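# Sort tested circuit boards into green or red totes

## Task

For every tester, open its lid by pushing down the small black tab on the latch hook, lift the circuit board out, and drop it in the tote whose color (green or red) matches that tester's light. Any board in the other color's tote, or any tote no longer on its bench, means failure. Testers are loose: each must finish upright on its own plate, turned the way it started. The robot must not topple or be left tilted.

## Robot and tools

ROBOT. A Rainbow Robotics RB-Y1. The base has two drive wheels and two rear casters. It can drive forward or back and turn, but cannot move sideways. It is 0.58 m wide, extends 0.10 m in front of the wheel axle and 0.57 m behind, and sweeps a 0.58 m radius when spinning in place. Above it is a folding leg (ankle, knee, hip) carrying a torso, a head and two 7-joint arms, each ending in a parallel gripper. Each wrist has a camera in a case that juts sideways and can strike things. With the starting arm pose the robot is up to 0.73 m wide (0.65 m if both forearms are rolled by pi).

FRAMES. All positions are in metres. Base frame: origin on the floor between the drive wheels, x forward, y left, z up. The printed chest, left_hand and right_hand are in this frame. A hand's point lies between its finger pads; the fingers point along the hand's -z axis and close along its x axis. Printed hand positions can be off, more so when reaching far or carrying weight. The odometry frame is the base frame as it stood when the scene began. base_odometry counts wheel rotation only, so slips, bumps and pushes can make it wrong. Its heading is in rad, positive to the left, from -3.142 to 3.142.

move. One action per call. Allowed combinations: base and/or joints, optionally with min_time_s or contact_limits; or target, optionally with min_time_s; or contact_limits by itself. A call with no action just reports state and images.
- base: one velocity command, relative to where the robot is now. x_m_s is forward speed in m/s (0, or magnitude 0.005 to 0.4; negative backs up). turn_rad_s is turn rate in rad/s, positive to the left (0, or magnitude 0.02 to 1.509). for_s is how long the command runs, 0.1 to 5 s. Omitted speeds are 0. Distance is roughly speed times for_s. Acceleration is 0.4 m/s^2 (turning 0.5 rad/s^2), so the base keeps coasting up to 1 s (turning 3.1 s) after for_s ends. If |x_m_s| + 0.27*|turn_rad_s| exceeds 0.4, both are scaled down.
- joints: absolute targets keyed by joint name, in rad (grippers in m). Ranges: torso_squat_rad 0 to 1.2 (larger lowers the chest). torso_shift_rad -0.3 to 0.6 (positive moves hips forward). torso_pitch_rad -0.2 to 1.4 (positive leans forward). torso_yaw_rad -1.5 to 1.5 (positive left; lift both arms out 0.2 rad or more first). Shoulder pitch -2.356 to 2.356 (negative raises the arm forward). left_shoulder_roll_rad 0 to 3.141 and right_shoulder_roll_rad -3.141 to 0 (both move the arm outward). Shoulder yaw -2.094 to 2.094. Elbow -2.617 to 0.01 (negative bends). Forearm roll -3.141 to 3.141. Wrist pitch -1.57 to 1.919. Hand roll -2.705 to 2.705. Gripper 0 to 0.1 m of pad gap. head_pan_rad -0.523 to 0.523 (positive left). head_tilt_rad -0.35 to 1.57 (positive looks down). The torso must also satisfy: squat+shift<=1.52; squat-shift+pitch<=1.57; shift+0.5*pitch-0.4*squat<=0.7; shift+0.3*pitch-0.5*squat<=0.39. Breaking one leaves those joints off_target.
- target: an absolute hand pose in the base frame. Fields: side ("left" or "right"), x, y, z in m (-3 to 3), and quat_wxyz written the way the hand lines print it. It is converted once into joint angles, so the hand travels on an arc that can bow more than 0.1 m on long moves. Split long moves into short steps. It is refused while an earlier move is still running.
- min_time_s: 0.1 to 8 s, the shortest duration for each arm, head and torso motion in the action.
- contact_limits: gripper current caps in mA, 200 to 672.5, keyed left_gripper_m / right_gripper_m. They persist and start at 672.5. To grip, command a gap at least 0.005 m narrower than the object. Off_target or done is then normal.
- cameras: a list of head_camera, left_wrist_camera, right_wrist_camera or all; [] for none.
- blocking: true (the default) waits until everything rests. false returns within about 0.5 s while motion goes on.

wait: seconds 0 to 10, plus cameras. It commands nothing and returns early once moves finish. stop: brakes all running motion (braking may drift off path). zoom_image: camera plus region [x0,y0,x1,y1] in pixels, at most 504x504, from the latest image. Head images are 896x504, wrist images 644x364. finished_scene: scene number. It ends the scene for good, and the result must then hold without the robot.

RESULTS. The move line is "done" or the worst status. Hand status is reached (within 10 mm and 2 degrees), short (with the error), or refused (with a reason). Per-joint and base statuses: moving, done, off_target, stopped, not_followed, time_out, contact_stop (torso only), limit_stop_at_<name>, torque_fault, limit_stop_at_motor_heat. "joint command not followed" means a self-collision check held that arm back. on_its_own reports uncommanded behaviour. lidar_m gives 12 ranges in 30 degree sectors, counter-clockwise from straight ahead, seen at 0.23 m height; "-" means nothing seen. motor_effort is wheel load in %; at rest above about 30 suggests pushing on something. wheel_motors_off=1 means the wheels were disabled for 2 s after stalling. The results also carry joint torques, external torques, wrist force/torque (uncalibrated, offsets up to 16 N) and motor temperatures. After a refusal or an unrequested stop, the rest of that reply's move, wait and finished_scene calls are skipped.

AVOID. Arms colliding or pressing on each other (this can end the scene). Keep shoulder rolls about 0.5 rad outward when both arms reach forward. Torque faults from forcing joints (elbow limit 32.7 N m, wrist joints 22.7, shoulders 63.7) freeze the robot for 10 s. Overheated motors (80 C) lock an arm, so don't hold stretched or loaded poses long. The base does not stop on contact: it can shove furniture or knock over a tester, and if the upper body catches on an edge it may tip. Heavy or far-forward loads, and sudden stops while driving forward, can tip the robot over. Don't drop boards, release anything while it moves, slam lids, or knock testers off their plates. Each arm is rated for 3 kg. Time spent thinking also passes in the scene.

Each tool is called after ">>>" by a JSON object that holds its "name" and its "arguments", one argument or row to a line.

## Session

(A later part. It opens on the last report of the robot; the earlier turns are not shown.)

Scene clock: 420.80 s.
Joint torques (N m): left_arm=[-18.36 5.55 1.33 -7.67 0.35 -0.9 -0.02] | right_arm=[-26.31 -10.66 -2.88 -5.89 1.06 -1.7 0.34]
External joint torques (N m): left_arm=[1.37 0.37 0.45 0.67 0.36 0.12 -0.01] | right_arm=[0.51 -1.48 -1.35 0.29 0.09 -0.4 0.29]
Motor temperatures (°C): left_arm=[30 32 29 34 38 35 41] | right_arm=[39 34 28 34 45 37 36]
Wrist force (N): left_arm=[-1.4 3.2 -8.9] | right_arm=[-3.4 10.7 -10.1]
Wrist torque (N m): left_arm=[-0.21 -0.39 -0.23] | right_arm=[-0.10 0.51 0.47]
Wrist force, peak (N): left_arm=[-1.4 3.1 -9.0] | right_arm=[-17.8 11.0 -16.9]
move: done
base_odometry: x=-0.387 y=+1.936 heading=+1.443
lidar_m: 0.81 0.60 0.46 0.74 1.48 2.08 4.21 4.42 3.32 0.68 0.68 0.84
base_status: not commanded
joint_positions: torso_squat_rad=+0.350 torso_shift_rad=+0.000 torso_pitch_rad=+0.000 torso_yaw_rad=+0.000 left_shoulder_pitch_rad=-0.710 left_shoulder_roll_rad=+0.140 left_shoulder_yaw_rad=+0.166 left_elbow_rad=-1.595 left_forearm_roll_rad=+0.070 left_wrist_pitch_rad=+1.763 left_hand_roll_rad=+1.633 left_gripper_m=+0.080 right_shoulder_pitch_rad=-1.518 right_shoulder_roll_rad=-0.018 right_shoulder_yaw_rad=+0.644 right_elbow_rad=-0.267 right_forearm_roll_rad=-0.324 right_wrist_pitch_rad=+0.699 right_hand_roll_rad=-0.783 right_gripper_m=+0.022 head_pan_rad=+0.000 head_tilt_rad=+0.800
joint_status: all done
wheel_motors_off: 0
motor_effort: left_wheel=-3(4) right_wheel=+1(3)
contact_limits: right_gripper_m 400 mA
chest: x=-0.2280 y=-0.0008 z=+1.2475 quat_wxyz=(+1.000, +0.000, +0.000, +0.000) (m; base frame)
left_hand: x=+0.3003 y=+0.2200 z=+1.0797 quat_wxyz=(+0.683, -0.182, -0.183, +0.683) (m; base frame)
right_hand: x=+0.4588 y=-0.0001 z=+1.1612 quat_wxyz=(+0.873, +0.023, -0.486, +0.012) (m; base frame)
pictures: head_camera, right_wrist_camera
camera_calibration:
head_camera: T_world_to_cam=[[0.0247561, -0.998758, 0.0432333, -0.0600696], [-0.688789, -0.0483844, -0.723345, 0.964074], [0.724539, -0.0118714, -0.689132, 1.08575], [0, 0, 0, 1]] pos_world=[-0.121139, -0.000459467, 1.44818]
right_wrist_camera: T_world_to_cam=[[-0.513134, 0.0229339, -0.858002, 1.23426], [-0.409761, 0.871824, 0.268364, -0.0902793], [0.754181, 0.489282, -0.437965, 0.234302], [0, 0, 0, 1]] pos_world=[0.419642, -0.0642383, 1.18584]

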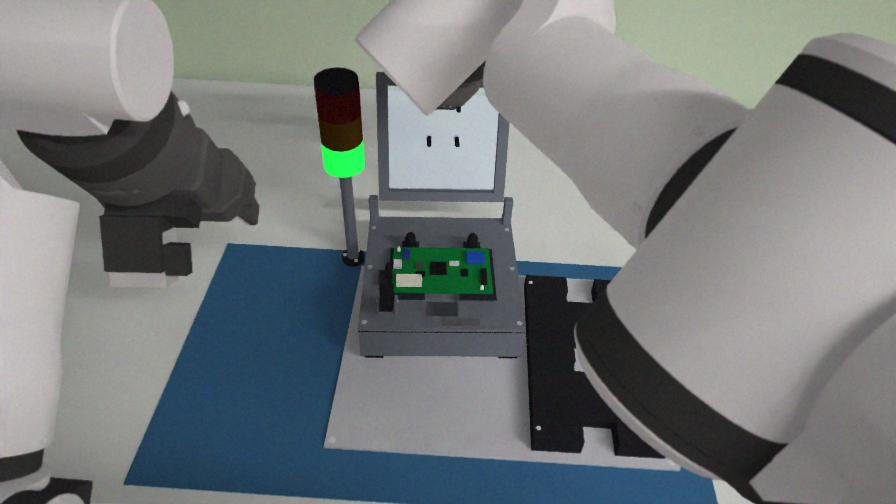

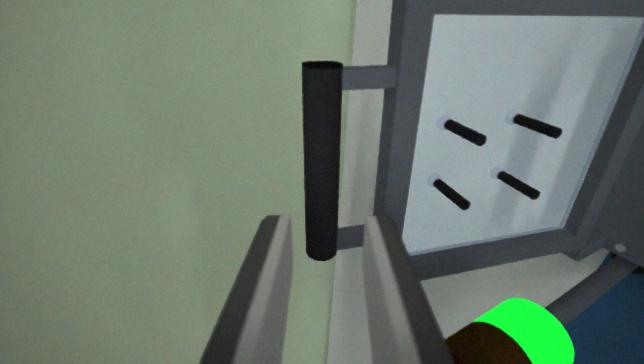

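>>> {"name": "move", "arguments": {
  "joints": {"right_gripper_m": 0.05},
  "cameras": []
}}

>>> {"name": "move", "arguments": {
  "target": {"side": "right", "x": 0.36, "y": -0.06, "z": 1.10, "quat_wxyz": [0.906, 0, -0.423, 0]},
  "min_time_s": 2,
  "cameras": []
}}

>>> {"name": "move", "arguments": {
  "target": {"side": "left", "x": 0.34, "y": 0.10, "z": 1.05, "quat_wxyz": [0.683, -0.183, -0.183, 0.683]},
  "min_time_s": 2,
  "cameras": ["head_camera","left_wrist_camera","right_wrist_camera"]
}}

>>> {"name": "zoom_image", "arguments": {
  "camera": "head_camera",
  "region": [310, 50, 710, 470]
}}

Scene clock: 440.77 s.
Joint torques (N m): left_arm=[-18.49 5.54 1.31 -7.72 0.24 -1.01 -0.07] | right_arm=[-25.87 -10.85 -2.78 -5.88 1.04 -1.57 0.34]
External joint torques (N m): left_arm=[1.24 0.37 0.43 0.62 0.26 0.01 -0.07] | right_arm=[0.93 -1.68 -1.25 0.29 0.07 -0.28 0.3]
Motor temperatures (°C): left_arm=[30 32 29 34 38 35 41] | right_arm=[38 34 28 33 45 37 36]
Wrist force (N): left_arm=[-1.3 3.2 -8.5] | right_arm=[-3.4 10.6 -9.8]
Wrist torque (N m): left_arm=[-0.21 -0.39 -0.21] | right_arm=[-0.08 0.50 0.47]
Wrist force, peak (N): left_arm=[-1.2 3.4 -9.0] | right_arm=[-3.3 10.9 -10.1]
move: done
base_odometry: x=-0.387 y=+1.936 heading=+1.443
lidar_m: 0.81 0.60 0.46 0.75 1.48 2.07 4.21 4.42 3.33 0.69 0.66 0.84
base_status: not commanded
joint_positions: torso_squat_rad=+0.350 torso_shift_rad=+0.000 torso_pitch_rad=+0.000 torso_yaw_rad=+0.000 left_shoulder_pitch_rad=-0.710 left_shoulder_roll_rad=+0.140 left_shoulder_yaw_rad=+0.166 left_elbow_rad=-1.595 left_forearm_roll_rad=+0.070 left_wrist_pitch_rad=+1.763 left_hand_roll_rad=+1.633 left_gripper_m=+0.080 right_shoulder_pitch_rad=-1.518 right_shoulder_roll_rad=-0.018 right_shoulder_yaw_rad=+0.644 right_elbow_rad=-0.267 right_forearm_roll_rad=-0.324 right_wrist_pitch_rad=+0.699 right_hand_roll_rad=-0.783 right_gripper_m=+0.050 head_pan_rad=+0.000 head_tilt_rad=+0.800
joint_status: all done
wheel_motors_off: 0
motor_effort: left_wheel=-3(3) right_wheel=+1(3)
contact_limits: right_gripper_m 400 mA
chest: x=-0.2280 y=-0.0008 z=+1.2475 quat_wxyz=(+1.000, +0.000, +0.000, +0.000) (m; base frame)
left_hand: x=+0.3003 y=+0.2200 z=+1.0797 quat_wxyz=(+0.683, -0.182, -0.183, +0.683) (m; base frame)
right_hand: x=+0.4588 y=-0.0001 z=+1.1613 quat_wxyz=(+0.873, +0.023, -0.486, +0.012) (m; base frame)
pictures: none
No camera images: "cameras" was empty.

Scene clock: 443.27 s.
Joint torques (N m): left_arm=[-18.45 5.8 1.27 -7.74 0.3 -0.93 -0.05] | right_arm=[-21.75 -5.07 -6.91 -6.08 1.37 -1.14 -0.14]
External joint torques (N m): left_arm=[1.28 0.62 0.4 0.6 0.32 0.08 -0.05] | right_arm=[1.65 -0.1 1.13 0.29 -0.04 -0.19 -0.18]
Motor temperatures (°C): left_arm=[30 32 29 34 38 35 41] | right_arm=[38 34 28 33 45 37 36]
Wrist force (N): left_arm=[-1.6 2.8 -8.7] | right_arm=[-2.6 10.5 -10.4]
Wrist torque (N m): left_arm=[-0.17 -0.41 -0.21] | right_arm=[-0.02 0.58 0.49]
Wrist force, peak (N): left_arm=[-1.5 3.4 -9.1] | right_arm=[-3.3 10.8 -10.6]
move: done
base_odometry: x=-0.387 y=+1.936 heading=+1.443
lidar_m: 0.81 0.60 0.46 0.76 1.48 2.08 4.21 4.42 3.32 0.68 0.68 0.85
base_status: not commanded
joint_positions: torso_squat_rad=+0.350 torso_shift_rad=+0.000 torso_pitch_rad=+0.000 torso_yaw_rad=+0.000 left_shoulder_pitch_rad=-0.710 left_shoulder_roll_rad=+0.140 left_shoulder_yaw_rad=+0.166 left_elbow_rad=-1.595 left_forearm_roll_rad=+0.070 left_wrist_pitch_rad=+1.763 left_hand_roll_rad=+1.633 left_gripper_m=+0.080 right_shoulder_pitch_rad=-0.986 right_shoulder_roll_rad=-0.354 right_shoulder_yaw_rad=+0.707 right_elbow_rad=-1.390 right_forearm_roll_rad=-0.232 right_wrist_pitch_rad=+1.310 right_hand_roll_rad=-0.936 right_gripper_m=+0.050 head_pan_rad=+0.000 head_tilt_rad=+0.800
joint_status: all done
wheel_motors_off: 0
motor_effort: left_wheel=-2(5) right_wheel=+0(3)
contact_limits: right_gripper_m 400 mA
chest: x=-0.2280 y=-0.0008 z=+1.2475 quat_wxyz=(+1.000, +0.000, +0.000, +0.000) (m; base frame)
left_hand: x=+0.3003 y=+0.2200 z=+1.0797 quat_wxyz=(+0.683, -0.182, -0.183, +0.683) (m; base frame)
right_hand: x=+0.3599 y=-0.0599 z=+1.1002 quat_wxyz=(+0.906, +0.000, -0.423, +0.000) (m; base frame)
right_hand_status: reached (checked arc, planned for 2.0 s): 0 mm and 0.0 deg off.
pictures: none
No camera images: "cameras" was empty.

Scene clock: 445.60 s.
Joint torques (N m): left_arm=[-21.01 1.84 -0.06 -7.52 -0.21 -1.11 0.26] | right_arm=[-21.65 -5.22 -6.86 -5.9 1.38 -1.21 -0.13]
External joint torques (N m): left_arm=[0.65 -1.12 -1.1 1.7 0.02 -0.14 0.26] | right_arm=[1.76 -0.25 1.18 0.47 -0.03 -0.27 -0.17]
Motor temperatures (°C): left_arm=[30 32 29 34 38 35 41] | right_arm=[38 34 28 33 45 37 36]
Wrist force (N): left_arm=[-1.5 3.3 -8.5] | right_arm=[-2.5 10.6 -10.2]
Wrist torque (N m): left_arm=[-0.22 -0.38 -0.19] | right_arm=[-0.03 0.60 0.49]
Wrist force, peak (N): left_arm=[-1.0 3.6 -8.9] | right_arm=[-2.8 10.7 -10.9]
move: done
base_odometry: x=-0.387 y=+1.936 heading=+1.443
lidar_m: 0.81 0.59 0.46 0.75 1.48 2.08 4.21 4.41 3.33 0.67 0.67 0.84
base_status: not commanded
joint_positions: torso_squat_rad=+0.350 torso_shift_rad=+0.000 torso_pitch_rad=+0.000 torso_yaw_rad=+0.000 left_shoulder_pitch_rad=-0.893 left_shoulder_roll_rad=+0.002 left_shoulder_yaw_rad=-0.012 left_elbow_rad=-1.200 left_forearm_roll_rad=-0.023 left_wrist_pitch_rad=+1.525 left_hand_roll_rad=+1.879 left_gripper_m=+0.080 right_shoulder_pitch_rad=-0.986 right_shoulder_roll_rad=-0.354 right_shoulder_yaw_rad=+0.707 right_elbow_rad=-1.390 right_forearm_roll_rad=-0.232 right_wrist_pitch_rad=+1.310 right_hand_roll_rad=-0.936 right_gripper_m=+0.050 head_pan_rad=+0.000 head_tilt_rad=+0.800
joint_status: all done
wheel_motors_off: 0
motor_effort: left_wheel=-3(5) right_wheel=+2(3)
contact_limits: right_gripper_m 400 mA
chest: x=-0.2280 y=-0.0008 z=+1.2475 quat_wxyz=(+1.000, +0.000, +0.000, +0.000) (m; base frame)
left_hand: x=+0.3399 y=+0.1002 z=+1.0501 quat_wxyz=(+0.683, -0.183, -0.183, +0.683) (m; base frame)
left_hand_status: reached (checked arc, planned for 2.0 s): 0 mm and 0.1 deg off.
right_hand: x=+0.3599 y=-0.0599 z=+1.1003 quat_wxyz=(+0.906, +0.000, -0.423, +0.000) (m; base frame)
pictures: head_camera, left_wrist_camera, right_wrist_camera
camera_calibration:
head_camera: T_world_to_cam=[[0.0247573, -0.998757, 0.0432514, -0.0600666], [-0.688751, -0.048399, -0.72338, 0.964111], [0.724575, -0.0118805, -0.689094, 1.08573], [0, 0, 0, 1]] pos_world=[-0.121172, -0.000430955, 1.44819]
left_wrist_camera: T_world_to_cam=[[-0.0073513, 0.999797, -0.0187527, -0.0793742], [0.510504, 0.0198776, 0.859645, -1.04398], [0.859844, -0.00325382, -0.510547, 0.31327], [0, 0, 0, 1]] pos_world=[0.263008, 0.101129, 1.0559]
right_wrist_camera: T_world_to_cam=[[-0.628874, 0.0202734, -0.777243, 1.08518], [-0.333705, 0.895865, 0.293371, -0.115773], [0.702252, 0.443863, -0.556621, 0.457971], [0, 0, 0, 1]] pos_world=[0.322198, -0.12156, 1.13233]

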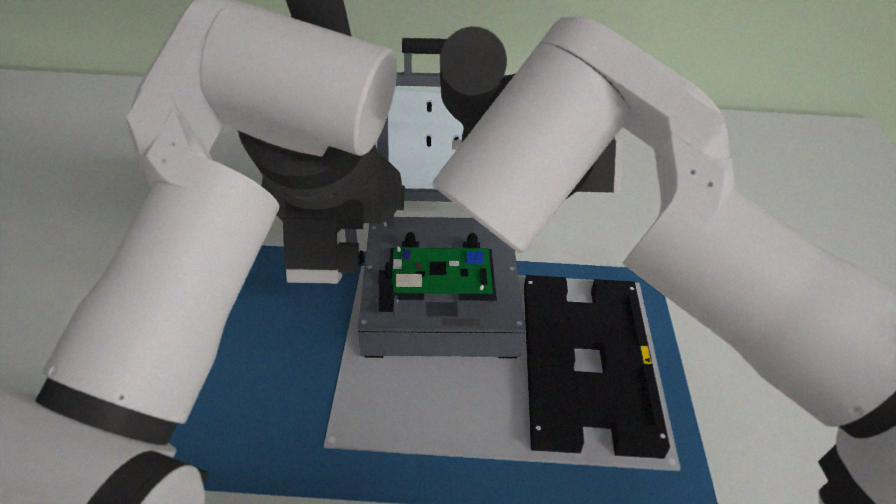

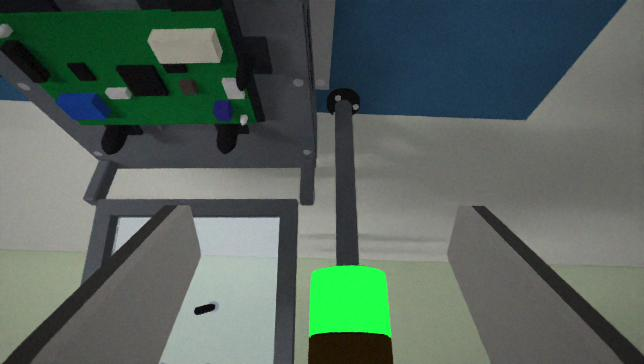

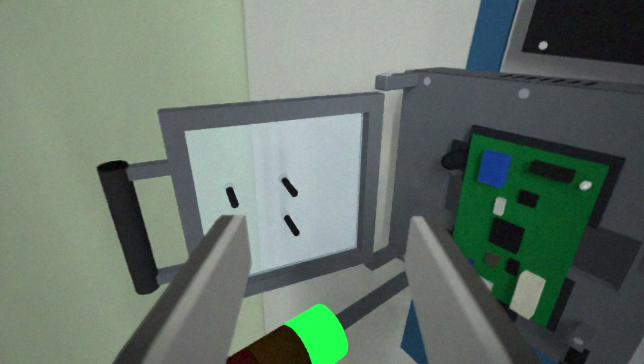

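Scaled by 1.200 from the camera's 896x504 image, which has a finer 1280x720 frame.

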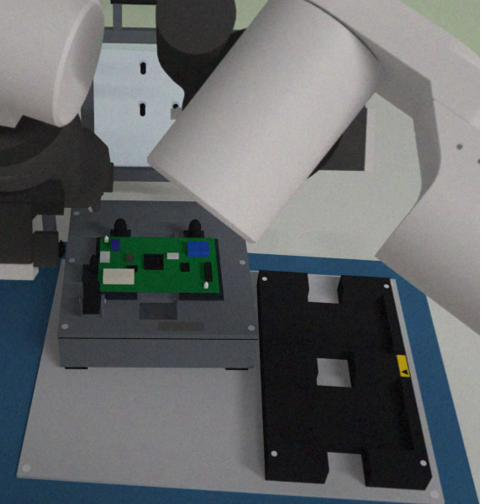

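>>> {"name": "move", "arguments": {
  "joints": {"head_tilt_rad": 0.8},
  "cameras": ["head_camera", "left_wrist_camera"]
}}

>>> {"name": "zoom_image", "arguments": {
  "camera": "head_camera",
  "region": [260, 130, 640, 504]
}}

Scene clock: 488.57 s.
Joint torques (N m): left_arm=[-21.02 1.85 -0.2 -7.44 -0.08 -1.2 0.38] | right_arm=[-21.85 -5.05 -6.98 -5.9 1.34 -1.08 -0.15]
External joint torques (N m): left_arm=[0.63 -1.11 -1.24 1.78 0.15 -0.22 0.39] | right_arm=[1.55 -0.07 1.06 0.47 -0.07 -0.14 -0.19]
Motor temperatures (°C): left_arm=[30 32 29 34 38 35 41] | right_arm=[37 34 28 33 45 37 36]
Wrist force (N): left_arm=[-1.3 3.2 -8.5] | right_arm=[-2.7 10.6 -10.5]
Wrist torque (N m): left_arm=[-0.21 -0.35 -0.19] | right_arm=[-0.02 0.57 0.50]
Wrist force, peak (N): left_arm=[-1.6 3.2 -8.8] | right_arm=[-2.5 11.0 -10.8]
move: done
base_odometry: x=-0.387 y=+1.936 heading=+1.443
lidar_m: 0.81 0.60 0.45 0.75 1.48 2.08 4.21 4.42 3.33 0.68 0.66 0.84
base_status: not commanded
joint_positions: torso_squat_rad=+0.350 torso_shift_rad=+0.000 torso_pitch_rad=+0.000 torso_yaw_rad=+0.000 left_shoulder_pitch_rad=-0.893 left_shoulder_roll_rad=+0.002 left_shoulder_yaw_rad=-0.012 left_elbow_rad=-1.200 left_forearm_roll_rad=-0.023 left_wrist_pitch_rad=+1.525 left_hand_roll_rad=+1.879 left_gripper_m=+0.080 right_shoulder_pitch_rad=-0.986 right_shoulder_roll_rad=-0.354 right_shoulder_yaw_rad=+0.707 right_elbow_rad=-1.390 right_forearm_roll_rad=-0.232 right_wrist_pitch_rad=+1.310 right_hand_roll_rad=-0.936 right_gripper_m=+0.050 head_pan_rad=+0.000 head_tilt_rad=+0.800
joint_status: all done
wheel_motors_off: 0
motor_effort: left_wheel=-3(4) right_wheel=+2(3)
contact_limits: right_gripper_m 400 mA
chest: x=-0.2280 y=-0.0008 z=+1.2475 quat_wxyz=(+1.000, +0.000, +0.000, +0.000) (m; base frame)
left_hand: x=+0.3399 y=+0.1002 z=+1.0501 quat_wxyz=(+0.683, -0.183, -0.183, +0.683) (m; base frame)
right_hand: x=+0.3599 y=-0.0599 z=+1.1003 quat_wxyz=(+0.906, +0.000, -0.423, +0.000) (m; base frame)
pictures: head_camera, left_wrist_camera
camera_calibration:
head_camera: T_world_to_cam=[[0.0247574, -0.998757, 0.0432516, -0.0600667], [-0.688752, -0.0483992, -0.72338, 0.964111], [0.724575, -0.0118806, -0.689094, 1.08573], [0, 0, 0, 1]] pos_world=[-0.121172, -0.000430841, 1.44819]
left_wrist_camera: T_world_to_cam=[[-0.00735141, 0.999797, -0.018753, -0.0793738], [0.510505, 0.0198779, 0.859645, -1.04397], [0.859843, -0.00325389, -0.510548, 0.31327], [0, 0, 0, 1]] pos_world=[0.263008, 0.101129, 1.0559]

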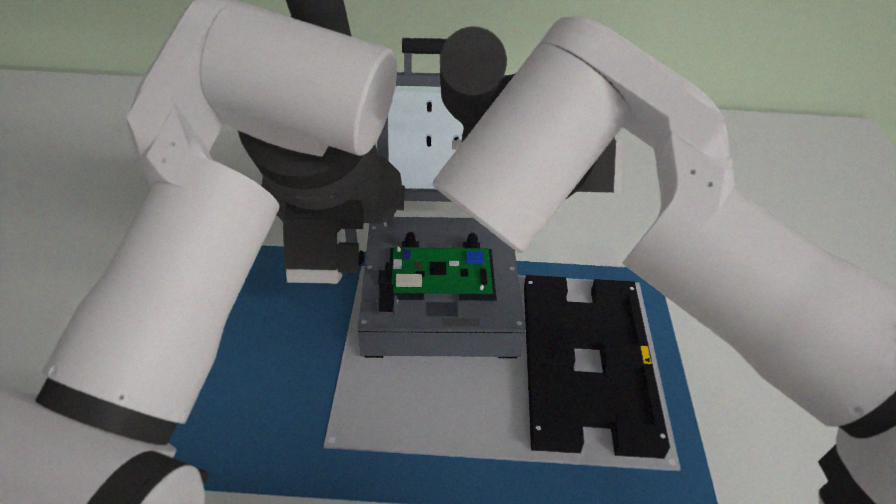

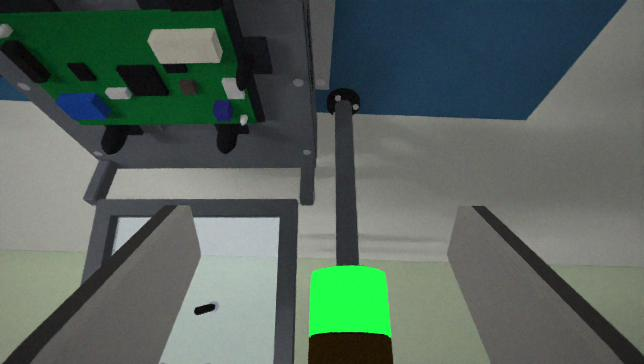

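Scaled by 1.326 from the camera's 896x504 image, which has a finer 1280x720 frame.

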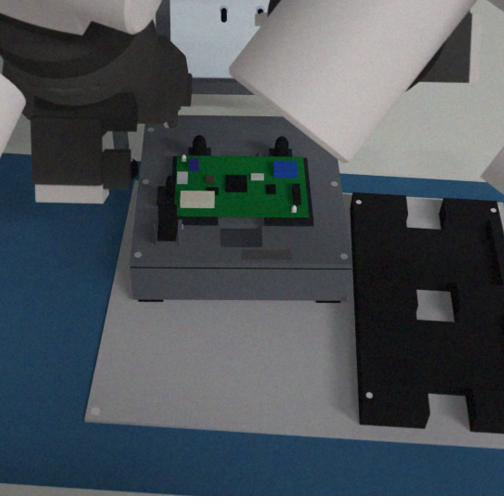

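>>> {"name": "move", "arguments": {
  "target": {"side":"left","x":0.22,"y":0.3,"z":1.1,"quat_wxyz":[0.924,0,-0.383,0]},
  "min_time_s": 3,
  "cameras": []
}}

>>> {"name": "move", "arguments": {
  "target": {"side":"right","x":0.30,"y":-0.03,"z":1.08,"quat_wxyz":[1,0,0,0]},
  "min_time_s": 3,
  "cameras": []
}}

>>> {"name": "move", "arguments": {
  "joints": {"torso_pitch_rad":0.2,"right_gripper_m":0.093}
}}

Scene clock: 519.53 s.
Joint torques (N m): left_arm=[-11.25 8.97 6.27 -6.75 -0.03 -1.07 -0.06] | right_arm=[-21.49 -4.87 -7 -5.83 1.24 -1.13 -0.12]
External joint torques (N m): left_arm=[1.47 0.81 0.93 0.06 0.36 0.33 -0.02] | right_arm=[1.91 0.11 1.05 0.54 -0.17 -0.19 -0.17]
Motor temperatures (°C): left_arm=[30 32 29 34 38 35 41] | right_arm=[37 34 28 33 45 37 36]
Wrist force (N): left_arm=[-6.0 0.0 -8.0] | right_arm=[-2.3 10.7 -10.5]
Wrist torque (N m): left_arm=[-0.02 -0.65 -0.20] | right_arm=[-0.07 0.60 0.49]
Wrist force, peak (N): left_arm=[-5.4 2.2 -8.4] | right_arm=[-2.9 10.8 -11.0]
move: done
base_odometry: x=-0.387 y=+1.936 heading=+1.443
lidar_m: 0.81 0.60 0.46 0.75 1.48 2.07 4.21 4.42 3.32 0.68 0.67 0.84
base_status: not commanded
joint_positions: torso_squat_rad=+0.350 torso_shift_rad=+0.000 torso_pitch_rad=+0.000 torso_yaw_rad=+0.000 left_shoulder_pitch_rad=-0.222 left_shoulder_roll_rad=+0.542 left_shoulder_yaw_rad=+0.092 left_elbow_rad=-2.174 left_forearm_roll_rad=+0.455 left_wrist_pitch_rad=+1.574 left_hand_roll_rad=+0.290 left_gripper_m=+0.080 right_shoulder_pitch_rad=-0.986 right_shoulder_roll_rad=-0.354 right_shoulder_yaw_rad=+0.707 right_elbow_rad=-1.390 right_forearm_roll_rad=-0.232 right_wrist_pitch_rad=+1.310 right_hand_roll_rad=-0.936 right_gripper_m=+0.050 head_pan_rad=+0.000 head_tilt_rad=+0.800
joint_status: all done
wheel_motors_off: 0
motor_effort: left_wheel=-4(4) right_wheel=+2(3)
contact_limits: right_gripper_m 400 mA
chest: x=-0.2280 y=-0.0008 z=+1.2475 quat_wxyz=(+1.000, +0.000, +0.000, +0.000) (m; base frame)
left_hand: x=+0.2200 y=+0.2998 z=+1.1001 quat_wxyz=(+0.924, +0.000, -0.383, +0.001) (m; base frame)
left_hand_status: reached (checked arc, planned for 3.0 s): 0 mm and 0.1 deg off.
right_hand: x=+0.3599 y=-0.0599 z=+1.1003 quat_wxyz=(+0.906, +0.000, -0.423, +0.000) (m; base frame)
pictures: none
No camera images: "cameras" was empty.

Scene clock: 522.87 s.
Joint torques (N m): left_arm=[-11.36 9.05 6.18 -6.77 -0.15 -1.08 0.06] | right_arm=[-24.42 -7.57 -2.87 -4.99 0.04 -0.04 0.24]
External joint torques (N m): left_arm=[1.36 0.89 0.83 0.03 0.23 0.32 0.09] | right_arm=[1.54 1.55 -1.3 1.64 -0.24 0.22 0.23]
Motor temperatures (°C): left_arm=[30 32 29 34 38 35 41] | right_arm=[37 34 28 33 45 37 36]
Wrist force (N): left_arm=[-5.8 -0.2 -8.0] | right_arm=[1.3 10.7 -13.1]
Wrist torque (N m): left_arm=[-0.01 -0.63 -0.21] | right_arm=[-0.04 0.79 0.51]
Wrist force, peak (N): left_arm=[-6.1 0.1 -8.2] | right_arm=[1.4 11.3 -13.2]
move: short
base_odometry: x=-0.387 y=+1.936 heading=+1.443
lidar_m: 0.81 0.60 0.46 0.75 1.48 2.07 4.21 4.41 3.33 0.68 0.66 0.83
base_status: not commanded
joint_positions: torso_squat_rad=+0.350 torso_shift_rad=+0.000 torso_pitch_rad=+0.000 torso_yaw_rad=+0.000 left_shoulder_pitch_rad=-0.222 left_shoulder_roll_rad=+0.542 left_shoulder_yaw_rad=+0.092 left_elbow_rad=-2.174 left_forearm_roll_rad=+0.455 left_wrist_pitch_rad=+1.574 left_hand_roll_rad=+0.290 left_gripper_m=+0.080 right_shoulder_pitch_rad=-1.538 right_shoulder_roll_rad=-0.067 right_shoulder_yaw_rad=+0.456 right_elbow_rad=-0.267 right_forearm_roll_rad=-0.767 right_wrist_pitch_rad=+1.525 right_hand_roll_rad=-0.444 right_gripper_m=+0.050 head_pan_rad=+0.000 head_tilt_rad=+0.800
joint_status: all done
wheel_motors_off: 0
motor_effort: left_wheel=-3(5) right_wheel=+1(3)
contact_limits: right_gripper_m 400 mA
chest: x=-0.2280 y=-0.0008 z=+1.2475 quat_wxyz=(+1.000, +0.000, +0.000, +0.000) (m; base frame)
left_hand: x=+0.2200 y=+0.2998 z=+1.1001 quat_wxyz=(+0.924, +0.000, -0.383, +0.001) (m; base frame)
right_hand: x=+0.2995 y=-0.0304 z=+1.0802 quat_wxyz=(+0.998, +0.019, -0.052, +0.000) (m; base frame)
right_hand_status: short (checked arc, as near as the solve gets, planned for 3.0 s): 1 mm and 6.4 deg off. The place is met; only the turn is off.
pictures: none
No camera images: "cameras" was empty.

Scene clock: 524.33 s.
Joint torques (N m): left_arm=[-8.99 8.86 6.02 -7.15 0.06 -0.93 -0.03] | right_arm=[-23.58 -5.78 -3.1 -5.28 -0.18 0.14 0.27]
External joint torques (N m): left_arm=[0.98 0.72 0.65 0.37 0.36 0.19 0] | right_arm=[1.78 1.27 -1.61 1.29 -0.28 0.03 0.28]
Motor temperatures (°C): left_arm=[30 32 29 34 38 35 41] | right_arm=[37 34 28 33 45 37 36]
Wrist force (N): left_arm=[-4.9 0.2 -8.9] | right_arm=[2.6 10.7 -13.1]
Wrist torque (N m): left_arm=[-0.05 -0.59 -0.23] | right_arm=[-0.04 0.87 0.50]
Wrist force, peak (N): left_arm=[-4.9 0.1 -9.1] | right_arm=[2.7 10.8 -13.6]
move: done
base_odometry: x=-0.387 y=+1.935 heading=+1.443
lidar_m: 0.81 0.60 0.46 0.75 1.48 2.08 4.21 4.41 3.32 0.68 0.67 0.85
base_status: not commanded
joint_positions: torso_squat_rad=+0.350 torso_shift_rad=+0.000 torso_pitch_rad=+0.200 torso_yaw_rad=+0.000 left_shoulder_pitch_rad=-0.222 left_shoulder_roll_rad=+0.542 left_shoulder_yaw_rad=+0.092 left_elbow_rad=-2.174 left_forearm_roll_rad=+0.455 left_wrist_pitch_rad=+1.574 left_hand_roll_rad=+0.290 left_gripper_m=+0.080 right_shoulder_pitch_rad=-1.538 right_shoulder_roll_rad=-0.067 right_shoulder_yaw_rad=+0.456 right_elbow_rad=-0.267 right_forearm_roll_rad=-0.767 right_wrist_pitch_rad=+1.525 right_hand_roll_rad=-0.444 right_gripper_m=+0.093 head_pan_rad=+0.000 head_tilt_rad=+0.800
joint_status: all done
wheel_motors_off: 0
motor_effort: left_wheel=-2(4) right_wheel=+0(3)
contact_limits: right_gripper_m 400 mA
chest: x=-0.1665 y=-0.0008 z=+1.2413 quat_wxyz=(+0.995, +0.000, +0.100, +0.000) (m; base frame)
left_hand: x=+0.2432 y=+0.2999 z=+1.0079 quat_wxyz=(+0.957, +0.000, -0.289, +0.001) (m; base frame)
right_hand: x=+0.3172 y=-0.0303 z=+0.9725 quat_wxyz=(+0.999, +0.019, +0.048, -0.002) (m; base frame)
pictures: head_camera, left_wrist_camera, right_wrist_camera
camera_calibration:
head_camera: T_world_to_cam=[[0.0329955, -0.998753, 0.0374555, -0.0527522], [-0.818739, -0.048504, -0.572114, 0.792585], [0.573218, -0.0117891, -0.819318, 1.17337], [0, 0, 0, 1]] pos_world=[-0.0219355, -0.000410029, 1.41679]
left_wrist_camera: T_world_to_cam=[[0.839629, 0.0163568, 0.542914, -0.757656], [-0.252898, -0.872818, 0.41741, -0.063147], [0.480692, -0.487771, -0.728707, 0.832853], [0, 0, 0, 1]] pos_world=[0.219834, 0.363519, 1.04461]
right_wrist_camera: T_world_to_cam=[[-0.99663, 0.0227681, 0.0788058, 0.242675], [0.0575511, 0.878657, 0.473973, -0.419409], [-0.0584517, 0.476911, -0.877006, 0.957604], [0, 0, 0, 1]] pos_world=[0.321968, -0.0937002, 1.01949]

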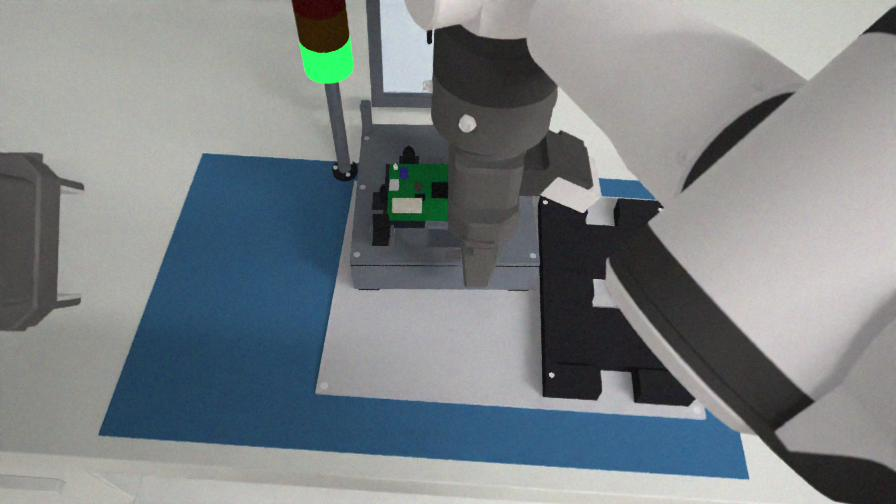

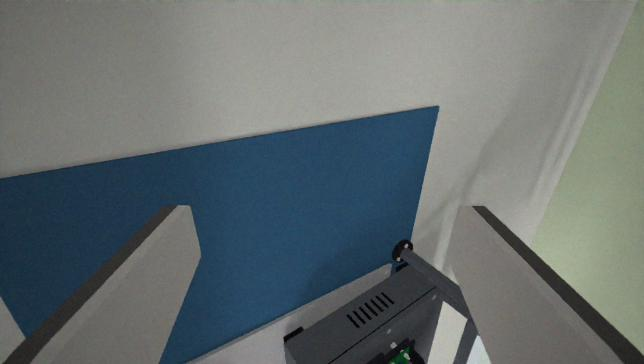

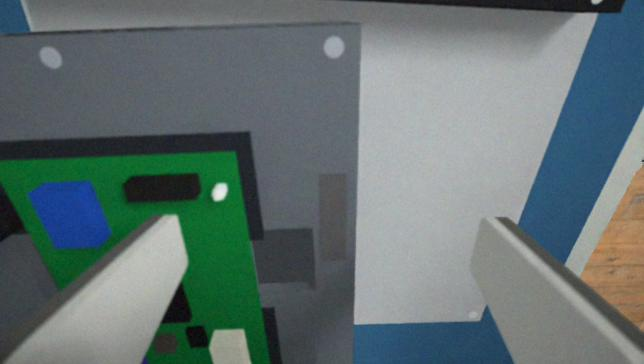

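>>> {"name": "move", "arguments": {
  "target": {"side":"right","x":0.382,"y":0.02,"z":0.985,"quat_wxyz":[1,0,0,0]},
  "min_time_s": 3
}}

Scene clock: 549.67 s.
Joint torques (N m): left_arm=[-9.09 8.88 6.19 -7.15 -0.03 -0.92 -0.09] | right_arm=[-24.75 -4.34 -0.57 -5.47 0.44 -0.81 -0.28]
External joint torques (N m): left_arm=[0.88 0.74 0.81 0.37 0.26 0.2 -0.06] | right_arm=[0.85 2.66 0.92 1.43 0.13 -0.25 -0.3]
Motor temperatures (°C): left_arm=[30 32 29 34 38 35 41] | right_arm=[37 34 28 33 45 36 36]
Wrist force (N): left_arm=[-4.7 0.0 -8.7] | right_arm=[0.5 10.1 -12.7]
Wrist torque (N m): left_arm=[-0.04 -0.56 -0.23] | right_arm=[-0.01 0.73 0.51]
Wrist force, peak (N): left_arm=[-5.0 0.0 -8.9] | right_arm=[2.8 11.0 -13.2]
move: short
base_odometry: x=-0.387 y=+1.935 heading=+1.443
lidar_m: 0.81 0.60 0.47 0.75 1.48 2.08 4.20 4.41 3.32 0.68 0.67 0.84
base_status: not commanded
joint_positions: torso_squat_rad=+0.350 torso_shift_rad=+0.000 torso_pitch_rad=+0.200 torso_yaw_rad=+0.000 left_shoulder_pitch_rad=-0.222 left_shoulder_roll_rad=+0.542 left_shoulder_yaw_rad=+0.092 left_elbow_rad=-2.174 left_forearm_roll_rad=+0.455 left_wrist_pitch_rad=+1.574 left_hand_roll_rad=+0.290 left_gripper_m=+0.080 right_shoulder_pitch_rad=-1.569 right_shoulder_roll_rad=-0.010 right_shoulder_yaw_rad=+0.497 right_elbow_rad=-0.267 right_forearm_roll_rad=-0.697 right_wrist_pitch_rad=+1.202 right_hand_roll_rad=-0.524 right_gripper_m=+0.093 head_pan_rad=+0.000 head_tilt_rad=+0.800
joint_status: all done
wheel_motors_off: 0
motor_effort: left_wheel=-3(5) right_wheel=+2(3)
contact_limits: right_gripper_m 400 mA
chest: x=-0.1665 y=-0.0007 z=+1.2413 quat_wxyz=(+0.995, +0.000, +0.100, +0.000) (m; base frame)
left_hand: x=+0.2432 y=+0.2999 z=+1.0079 quat_wxyz=(+0.957, +0.000, -0.289, +0.001) (m; base frame)
right_hand: x=+0.3815 y=+0.0194 z=+0.9853 quat_wxyz=(+0.991, +0.054, -0.120, +0.000) (m; base frame)
right_hand_status: short (checked arc, as near as the solve gets, planned for 3.0 s): 1 mm and 15.1 deg off. The place is met; only the turn is off.
pictures: head_camera, left_wrist_camera, right_wrist_camera
camera_calibration:
head_camera: T_world_to_cam=[[0.0329952, -0.998753, 0.0374561, -0.0527525], [-0.818731, -0.0485042, -0.572126, 0.792591], [0.573229, -0.0117891, -0.81931, 1.17337], [0, 0, 0, 1]] pos_world=[-0.0219507, -0.000409775, 1.41679]
left_wrist_camera: T_world_to_cam=[[0.839622, 0.016357, 0.542926, -0.757662], [-0.252904, -0.872818, 0.417406, -0.0631473], [0.480703, -0.487772, -0.7287, 0.832853], [0, 0, 0, 1]] pos_world=[0.219824, 0.363519, 1.04461]
right_wrist_camera: T_world_to_cam=[[-0.96721, 0.0354143, -0.251495, 0.618515], [-0.106322, 0.842824, 0.527582, -0.462437], [0.23065, 0.537022, -0.811423, 0.772752], [0, 0, 0, 1]] pos_world=[0.370832, -0.0471361, 1.02656]

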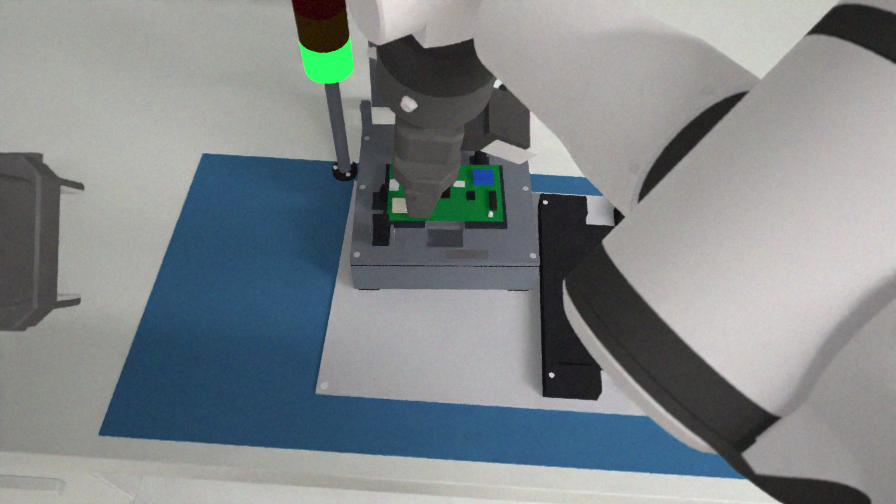

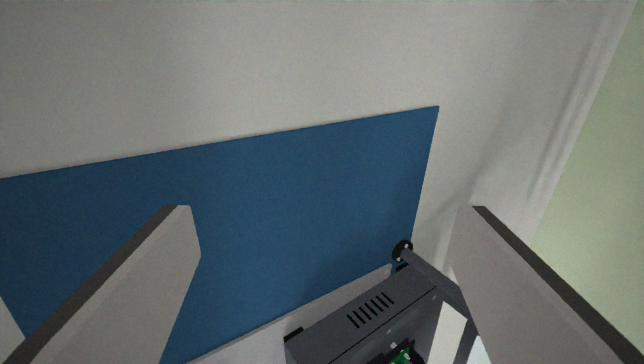

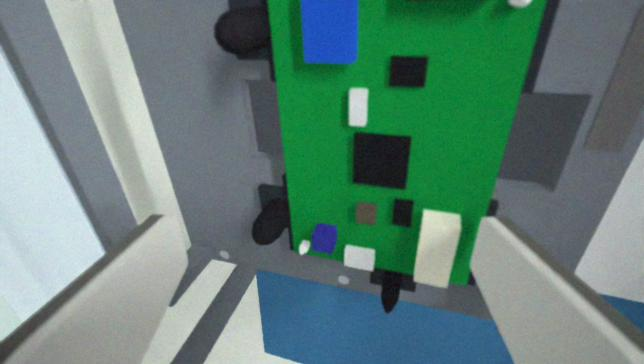

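>>> {"name": "move", "arguments": {
  "target": {"side":"right","x":0.30,"y":0.0,"z":1.06,"quat_wxyz":[1,0,0,0]},
  "min_time_s": 2.5,
  "cameras": []
}}

>>> {"name": "move", "arguments": {
  "joints": {"torso_pitch_rad":0.4},
  "cameras": []
}}

>>> {"name": "move", "arguments": {
  "target": {"side":"right","x":0.375,"y":-0.005,"z":0.985,"quat_wxyz":[1,0,0,0]},
  "min_time_s": 3
}}

Scene clock: 562.03 s.
Joint torques (N m): left_arm=[-9.04 8.87 6.16 -7.15 0.06 -0.92 -0.18] | right_arm=[-21.15 -6.48 -5.82 -6.46 -0.23 0.02 -0.32]
External joint torques (N m): left_arm=[0.93 0.74 0.78 0.38 0.35 0.19 -0.15] | right_arm=[3.33 -0.83 -0.94 0.3 -0.46 0.04 -0.32]
Motor temperatures (°C): left_arm=[29 32 30 34 38 35 41] | right_arm=[37 34 28 33 45 36 36]
Wrist force (N): left_arm=[-4.7 0.1 -8.8] | right_arm=[2.1 10.8 -13.0]
Wrist torque (N m): left_arm=[-0.03 -0.57 -0.22] | right_arm=[-0.06 0.84 0.52]
Wrist force, peak (N): left_arm=[-5.0 0.1 -9.0] | right_arm=[2.3 10.8 -13.6]
move: done
base_odometry: x=-0.387 y=+1.935 heading=+1.443
lidar_m: 0.81 0.60 0.46 0.75 1.47 2.08 4.22 4.42 3.33 0.67 0.66 0.84
base_status: not commanded
joint_positions: torso_squat_rad=+0.350 torso_shift_rad=+0.000 torso_pitch_rad=+0.200 torso_yaw_rad=+0.000 left_shoulder_pitch_rad=-0.222 left_shoulder_roll_rad=+0.542 left_shoulder_yaw_rad=+0.092 left_elbow_rad=-2.174 left_forearm_roll_rad=+0.455 left_wrist_pitch_rad=+1.574 left_hand_roll_rad=+0.290 left_gripper_m=+0.080 right_shoulder_pitch_rad=-1.430 right_shoulder_roll_rad=-0.152 right_shoulder_yaw_rad=+0.476 right_elbow_rad=-0.936 right_forearm_roll_rad=-0.738 right_wrist_pitch_rad=+1.884 right_hand_roll_rad=-0.776 right_gripper_m=+0.093 head_pan_rad=+0.000 head_tilt_rad=+0.800
joint_status: all done
wheel_motors_off: 0
motor_effort: left_wheel=-3(5) right_wheel=+1(3)
contact_limits: right_gripper_m 400 mA
chest: x=-0.1665 y=-0.0007 z=+1.2413 quat_wxyz=(+0.995, +0.000, +0.100, +0.000) (m; base frame)
left_hand: x=+0.2432 y=+0.2999 z=+1.0079 quat_wxyz=(+0.957, +0.000, -0.289, +0.001) (m; base frame)
right_hand: x=+0.3000 y=+0.0002 z=+1.0602 quat_wxyz=(+1.000, +0.000, +0.000, +0.000) (m; base frame)
right_hand_status: reached (checked arc, planned for 2.5 s): 0 mm and 0.0 deg off.
pictures: none
No camera images: "cameras" was empty.

Scene clock: 564.07 s.
Joint torques (N m): left_arm=[-6.52 8.41 5.86 -7.32 0.02 -0.79 0.02] | right_arm=[12.76 5.87 4.99 8.91 -1.49 -3.44 0.9]
External joint torques (N m): left_arm=[0.52 0.59 0.65 0.61 0.23 0.03 0.04] | right_arm=[36.3 9.6 9.32 16.15 -1.48 -3.7 0.91]
Motor temperatures (°C): left_arm=[29 32 30 34 38 35 41] | right_arm=[37 34 28 33 45 37 36]
Wrist force (N): left_arm=[-3.7 0.1 -9.2] | right_arm=[-20.4 -1.6 73.5]
Wrist torque (N m): left_arm=[-0.06 -0.50 -0.21] | right_arm=[-0.18 -3.01 -0.07]
Wrist force, peak (N): left_arm=[-4.2 0.2 -10.0] | right_arm=[-50.5 -17.8 132.1]
move: contact_stop
base_odometry: x=-0.387 y=+1.935 heading=+1.443
lidar_m: 0.81 0.60 0.45 0.75 1.48 2.07 4.21 4.42 3.32 0.68 0.68 0.84
base_status: not commanded
joint_positions: torso_squat_rad=+0.351 torso_shift_rad=-0.005 torso_pitch_rad=+0.387 torso_yaw_rad=-0.001 left_shoulder_pitch_rad=-0.222 left_shoulder_roll_rad=+0.542 left_shoulder_yaw_rad=+0.092 left_elbow_rad=-2.174 left_forearm_roll_rad=+0.455 left_wrist_pitch_rad=+1.575 left_hand_roll_rad=+0.290 left_gripper_m=+0.080 right_shoulder_pitch_rad=-1.439 right_shoulder_roll_rad=-0.155 right_shoulder_yaw_rad=+0.474 right_elbow_rad=-0.940 right_forearm_roll_rad=-0.738 right_wrist_pitch_rad=+1.884 right_hand_roll_rad=-0.776 right_gripper_m=+0.093 head_pan_rad=+0.000 head_tilt_rad=+0.800
joint_status: torso_pitch_rad contact_stop (moved +0.187 of +0.200)
wheel_motors_off: 0
motor_effort: left_wheel=-4(15) right_wheel=+6(19)
contact_limits: right_gripper_m 400 mA
chest: x=-0.1141 y=-0.0009 z=+1.2242 quat_wxyz=(+0.981, +0.001, +0.193, +0.000) (m; base frame)
left_hand: x=+0.2452 y=+0.2995 z=+0.9185 quat_wxyz=(+0.980, +0.000, -0.198, +0.000) (m; base frame)
right_hand: x=+0.3136 y=+0.0006 z=+0.9639 quat_wxyz=(+0.996, +0.001, +0.089, +0.001) (m; base frame)
pictures: none
No camera images: "cameras" was empty.

not run: a stop that you did not command came earlier in this reply.

>>> {"name": "move", "arguments": {
  "joints": {"torso_pitch_rad":0.33}
}}

>>> {"name": "zoom_image", "arguments": {
  "camera": "head_camera",
  "region": [260, 30, 640, 404]
}}

Scene clock: 569.03 s.
Joint torques (N m): left_arm=[-7.67 8.55 5.92 -7.23 0.08 -0.88 -0.04] | right_arm=[-20.23 -1.72 -3.47 -5.57 -0.44 -0.08 0.42]
External joint torques (N m): left_arm=[0.3 0.61 0.65 0.6 0.32 0.03 -0.01] | right_arm=[3.6 2.56 1.02 1.54 -0.51 -0.26 0.42]
Motor temperatures (°C): left_arm=[29 32 30 34 38 35 41] | right_arm=[37 34 28 33 45 37 36]
Wrist force (N): left_arm=[-4.0 -0.1 -9.1] | right_arm=[3.1 10.8 -13.2]
Wrist torque (N m): left_arm=[-0.04 -0.50 -0.23] | right_arm=[-0.06 0.89 0.51]
Wrist force, peak (N): left_arm=[-3.9 0.0 -9.6] | right_arm=[-23.4 -3.5 77.3]
move: done
base_odometry: x=-0.387 y=+1.935 heading=+1.443
lidar_m: 0.81 0.60 0.46 0.74 1.47 2.09 4.21 4.41 3.33 0.68 0.67 0.84
base_status: not commanded
joint_positions: torso_squat_rad=+0.351 torso_shift_rad=-0.003 torso_pitch_rad=+0.330 torso_yaw_rad=-0.001 left_shoulder_pitch_rad=-0.222 left_shoulder_roll_rad=+0.542 left_shoulder_yaw_rad=+0.092 left_elbow_rad=-2.174 left_forearm_roll_rad=+0.455 left_wrist_pitch_rad=+1.575 left_hand_roll_rad=+0.290 left_gripper_m=+0.080 right_shoulder_pitch_rad=-1.431 right_shoulder_roll_rad=-0.153 right_shoulder_yaw_rad=+0.476 right_elbow_rad=-0.936 right_forearm_roll_rad=-0.738 right_wrist_pitch_rad=+1.884 right_hand_roll_rad=-0.776 right_gripper_m=+0.093 head_pan_rad=+0.000 head_tilt_rad=+0.800
joint_status: all done
wheel_motors_off: 0
motor_effort: left_wheel=-4(5) right_wheel=+3(9)
contact_limits: right_gripper_m 400 mA
chest: x=-0.1299 y=-0.0008 z=+1.2306 quat_wxyz=(+0.986, +0.000, +0.164, +0.000) (m; base frame)
left_hand: x=+0.2463 y=+0.2996 z=+0.9460 quat_wxyz=(+0.974, +0.000, -0.226, +0.000) (m; base frame)
right_hand: x=+0.3095 y=-0.0005 z=+0.9908 quat_wxyz=(+0.998, +0.000, +0.065, +0.000) (m; base frame)
pictures: head_camera, left_wrist_camera, right_wrist_camera
camera_calibration:
head_camera: T_world_to_cam=[[0.0369654, -0.998772, 0.0329777, -0.0475974], [-0.88595, -0.0480206, -0.461288, 0.671296], [0.462306, -0.0121649, -0.886637, 1.21203], [0, 0, 0, 1]] pos_world=[0.0361662, -0.000558681, 1.38586]
left_wrist_camera: T_world_to_cam=[[0.902896, 0.0158656, 0.429566, -0.63485], [-0.197192, -0.872679, 0.446706, -0.0782817], [0.381961, -0.488036, -0.78481, 0.863622], [0, 0, 0, 1]] pos_world=[0.227898, 0.363236, 0.985459]
right_wrist_camera: T_world_to_cam=[[-0.993422, 0.0211599, 0.112542, 0.198432], [0.0687873, 0.895981, 0.438732, -0.422375], [-0.0915521, 0.443588, -0.891543, 0.983609], [0, 0, 0, 1]] pos_world=[0.316232, -0.0620752, 1.03991]

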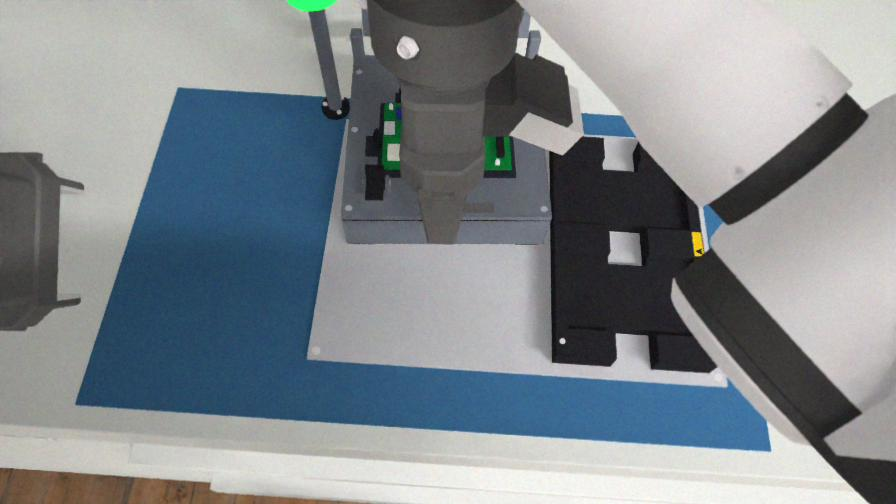

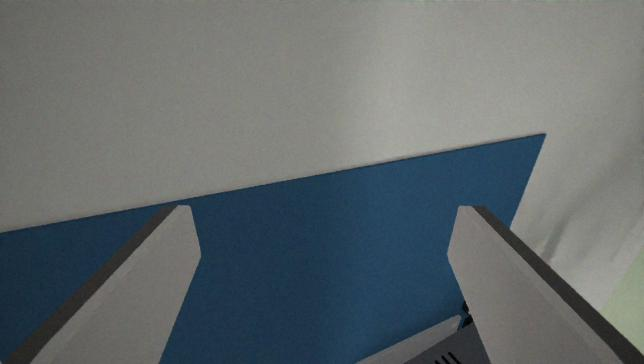

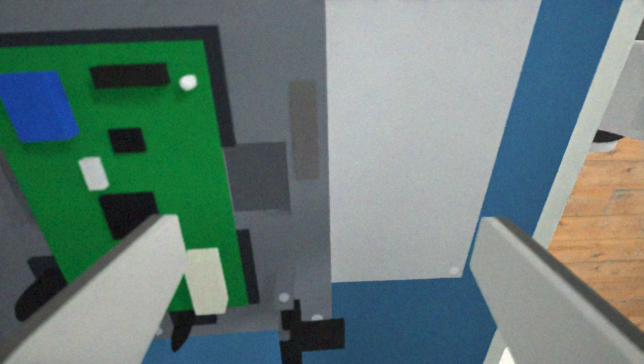

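Scaled by 1.326 from the camera's 896x504 image, which has a finer 1280x720 frame.

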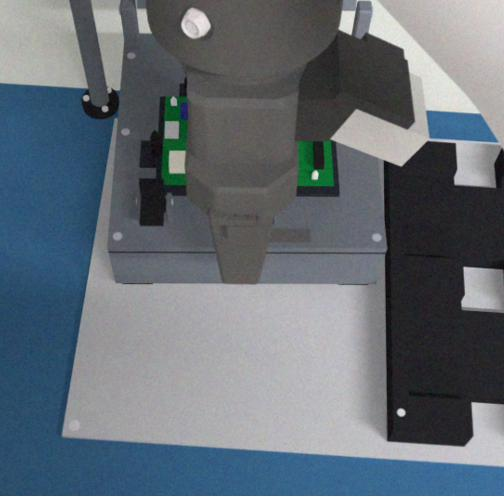

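>>> {"name": "move", "arguments": {
  "target": {"side":"right","x":0.382,"y":0.008,"z":0.985,"quat_wxyz":[1,0,0,0]},
  "min_time_s": 3
}}

>>> {"name": "zoom_image", "arguments": {
  "camera": "right_wrist_camera",
  "region": [120, 0, 624, 364]
}}

Scene clock: 590.80 s.
Joint torques (N m): left_arm=[-7.65 8.5 5.96 -7.3 0.04 -0.85 -0.14] | right_arm=[-24.57 -4.73 -2.81 -5.2 0.4 -0.33 0.28]
External joint torques (N m): left_arm=[0.32 0.55 0.69 0.53 0.27 0.06 -0.12] | right_arm=[1.16 2.41 -1.42 1.64 0.13 -0.22 0.28]
Motor temperatures (°C): left_arm=[29 32 30 34 38 35 41] | right_arm=[37 33 28 33 45 36 36]
Wrist force (N): left_arm=[-4.3 0.1 -9.1] | right_arm=[2.0 10.6 -13.0]
Wrist torque (N m): left_arm=[-0.05 -0.56 -0.22] | right_arm=[-0.02 0.86 0.49]
Wrist force, peak (N): left_arm=[-4.2 0.5 -9.5] | right_arm=[3.1 10.9 -13.7]
move: short
base_odometry: x=-0.387 y=+1.935 heading=+1.443
lidar_m: 0.81 0.60 0.46 0.75 1.48 2.09 4.21 4.42 3.32 0.68 0.67 0.84
base_status: not commanded
joint_positions: torso_squat_rad=+0.351 torso_shift_rad=-0.003 torso_pitch_rad=+0.330 torso_yaw_rad=-0.001 left_shoulder_pitch_rad=-0.222 left_shoulder_roll_rad=+0.542 left_shoulder_yaw_rad=+0.092 left_elbow_rad=-2.174 left_forearm_roll_rad=+0.455 left_wrist_pitch_rad=+1.575 left_hand_roll_rad=+0.290 left_gripper_m=+0.080 right_shoulder_pitch_rad=-1.734 right_shoulder_roll_rad=-0.045 right_shoulder_yaw_rad=+0.453 right_elbow_rad=-0.267 right_forearm_roll_rad=-0.688 right_wrist_pitch_rad=+1.468 right_hand_roll_rad=-0.530 right_gripper_m=+0.093 head_pan_rad=+0.000 head_tilt_rad=+0.800
joint_status: all done
wheel_motors_off: 0
motor_effort: left_wheel=-3(5) right_wheel=+5(6)
contact_limits: right_gripper_m 400 mA
chest: x=-0.1299 y=-0.0008 z=+1.2306 quat_wxyz=(+0.986, +0.000, +0.164, +0.000) (m; base frame)
left_hand: x=+0.2463 y=+0.2996 z=+0.9460 quat_wxyz=(+0.974, +0.000, -0.226, +0.000) (m; base frame)
right_hand: x=+0.3817 y=+0.0075 z=+0.9852 quat_wxyz=(+1.000, +0.008, -0.018, +0.000) (m; base frame)
right_hand_status: short (checked arc, as near as the solve gets, planned for 3.0 s): 1 mm and 2.2 deg off. The place is met; only the turn is off.
pictures: head_camera, left_wrist_camera, right_wrist_camera
camera_calibration:
head_camera: T_world_to_cam=[[0.0369717, -0.998772, 0.0329897, -0.0476023], [-0.885949, -0.0480319, -0.461289, 0.671296], [0.462307, -0.0121726, -0.886636, 1.21203], [0, 0, 0, 1]] pos_world=[0.036164, -0.000546726, 1.38586]
left_wrist_camera: T_world_to_cam=[[0.902895, 0.0158764, 0.429567, -0.63485], [-0.197188, -0.872675, 0.446716, -0.0782865], [0.381965, -0.488043, -0.784804, 0.86362], [0, 0, 0, 1]] pos_world=[0.227894, 0.363244, 0.985455]
right_wrist_camera: T_world_to_cam=[[-0.998412, 0.0211286, -0.0522137, 0.434807], [-0.00518854, 0.888541, 0.458767, -0.423479], [0.0560872, 0.45831, -0.887021, 0.920761], [0, 0, 0, 1]] pos_world=[0.380276, -0.054902, 1.03372]

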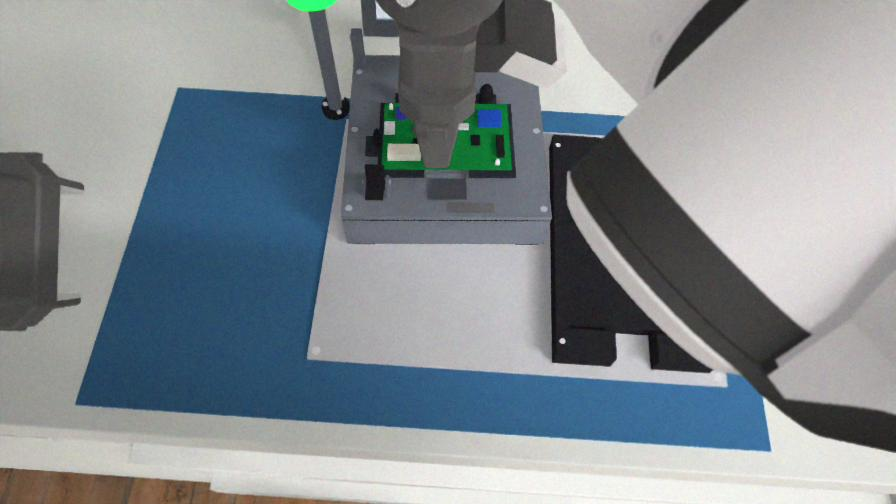

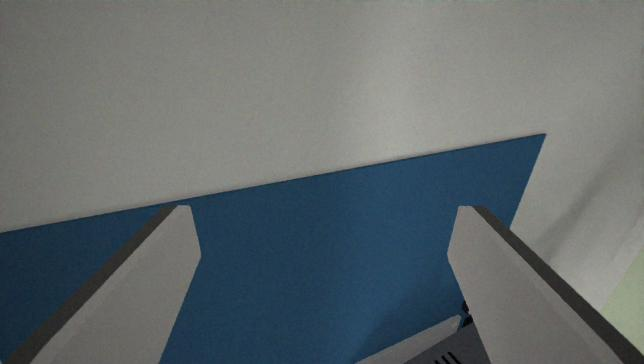

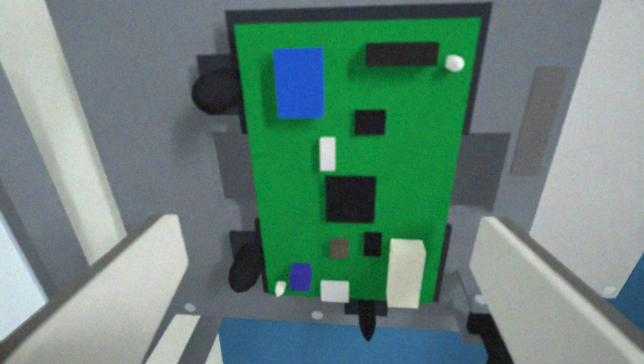

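Scaled by 1.000.

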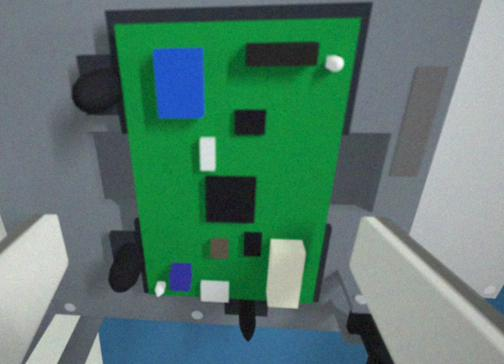

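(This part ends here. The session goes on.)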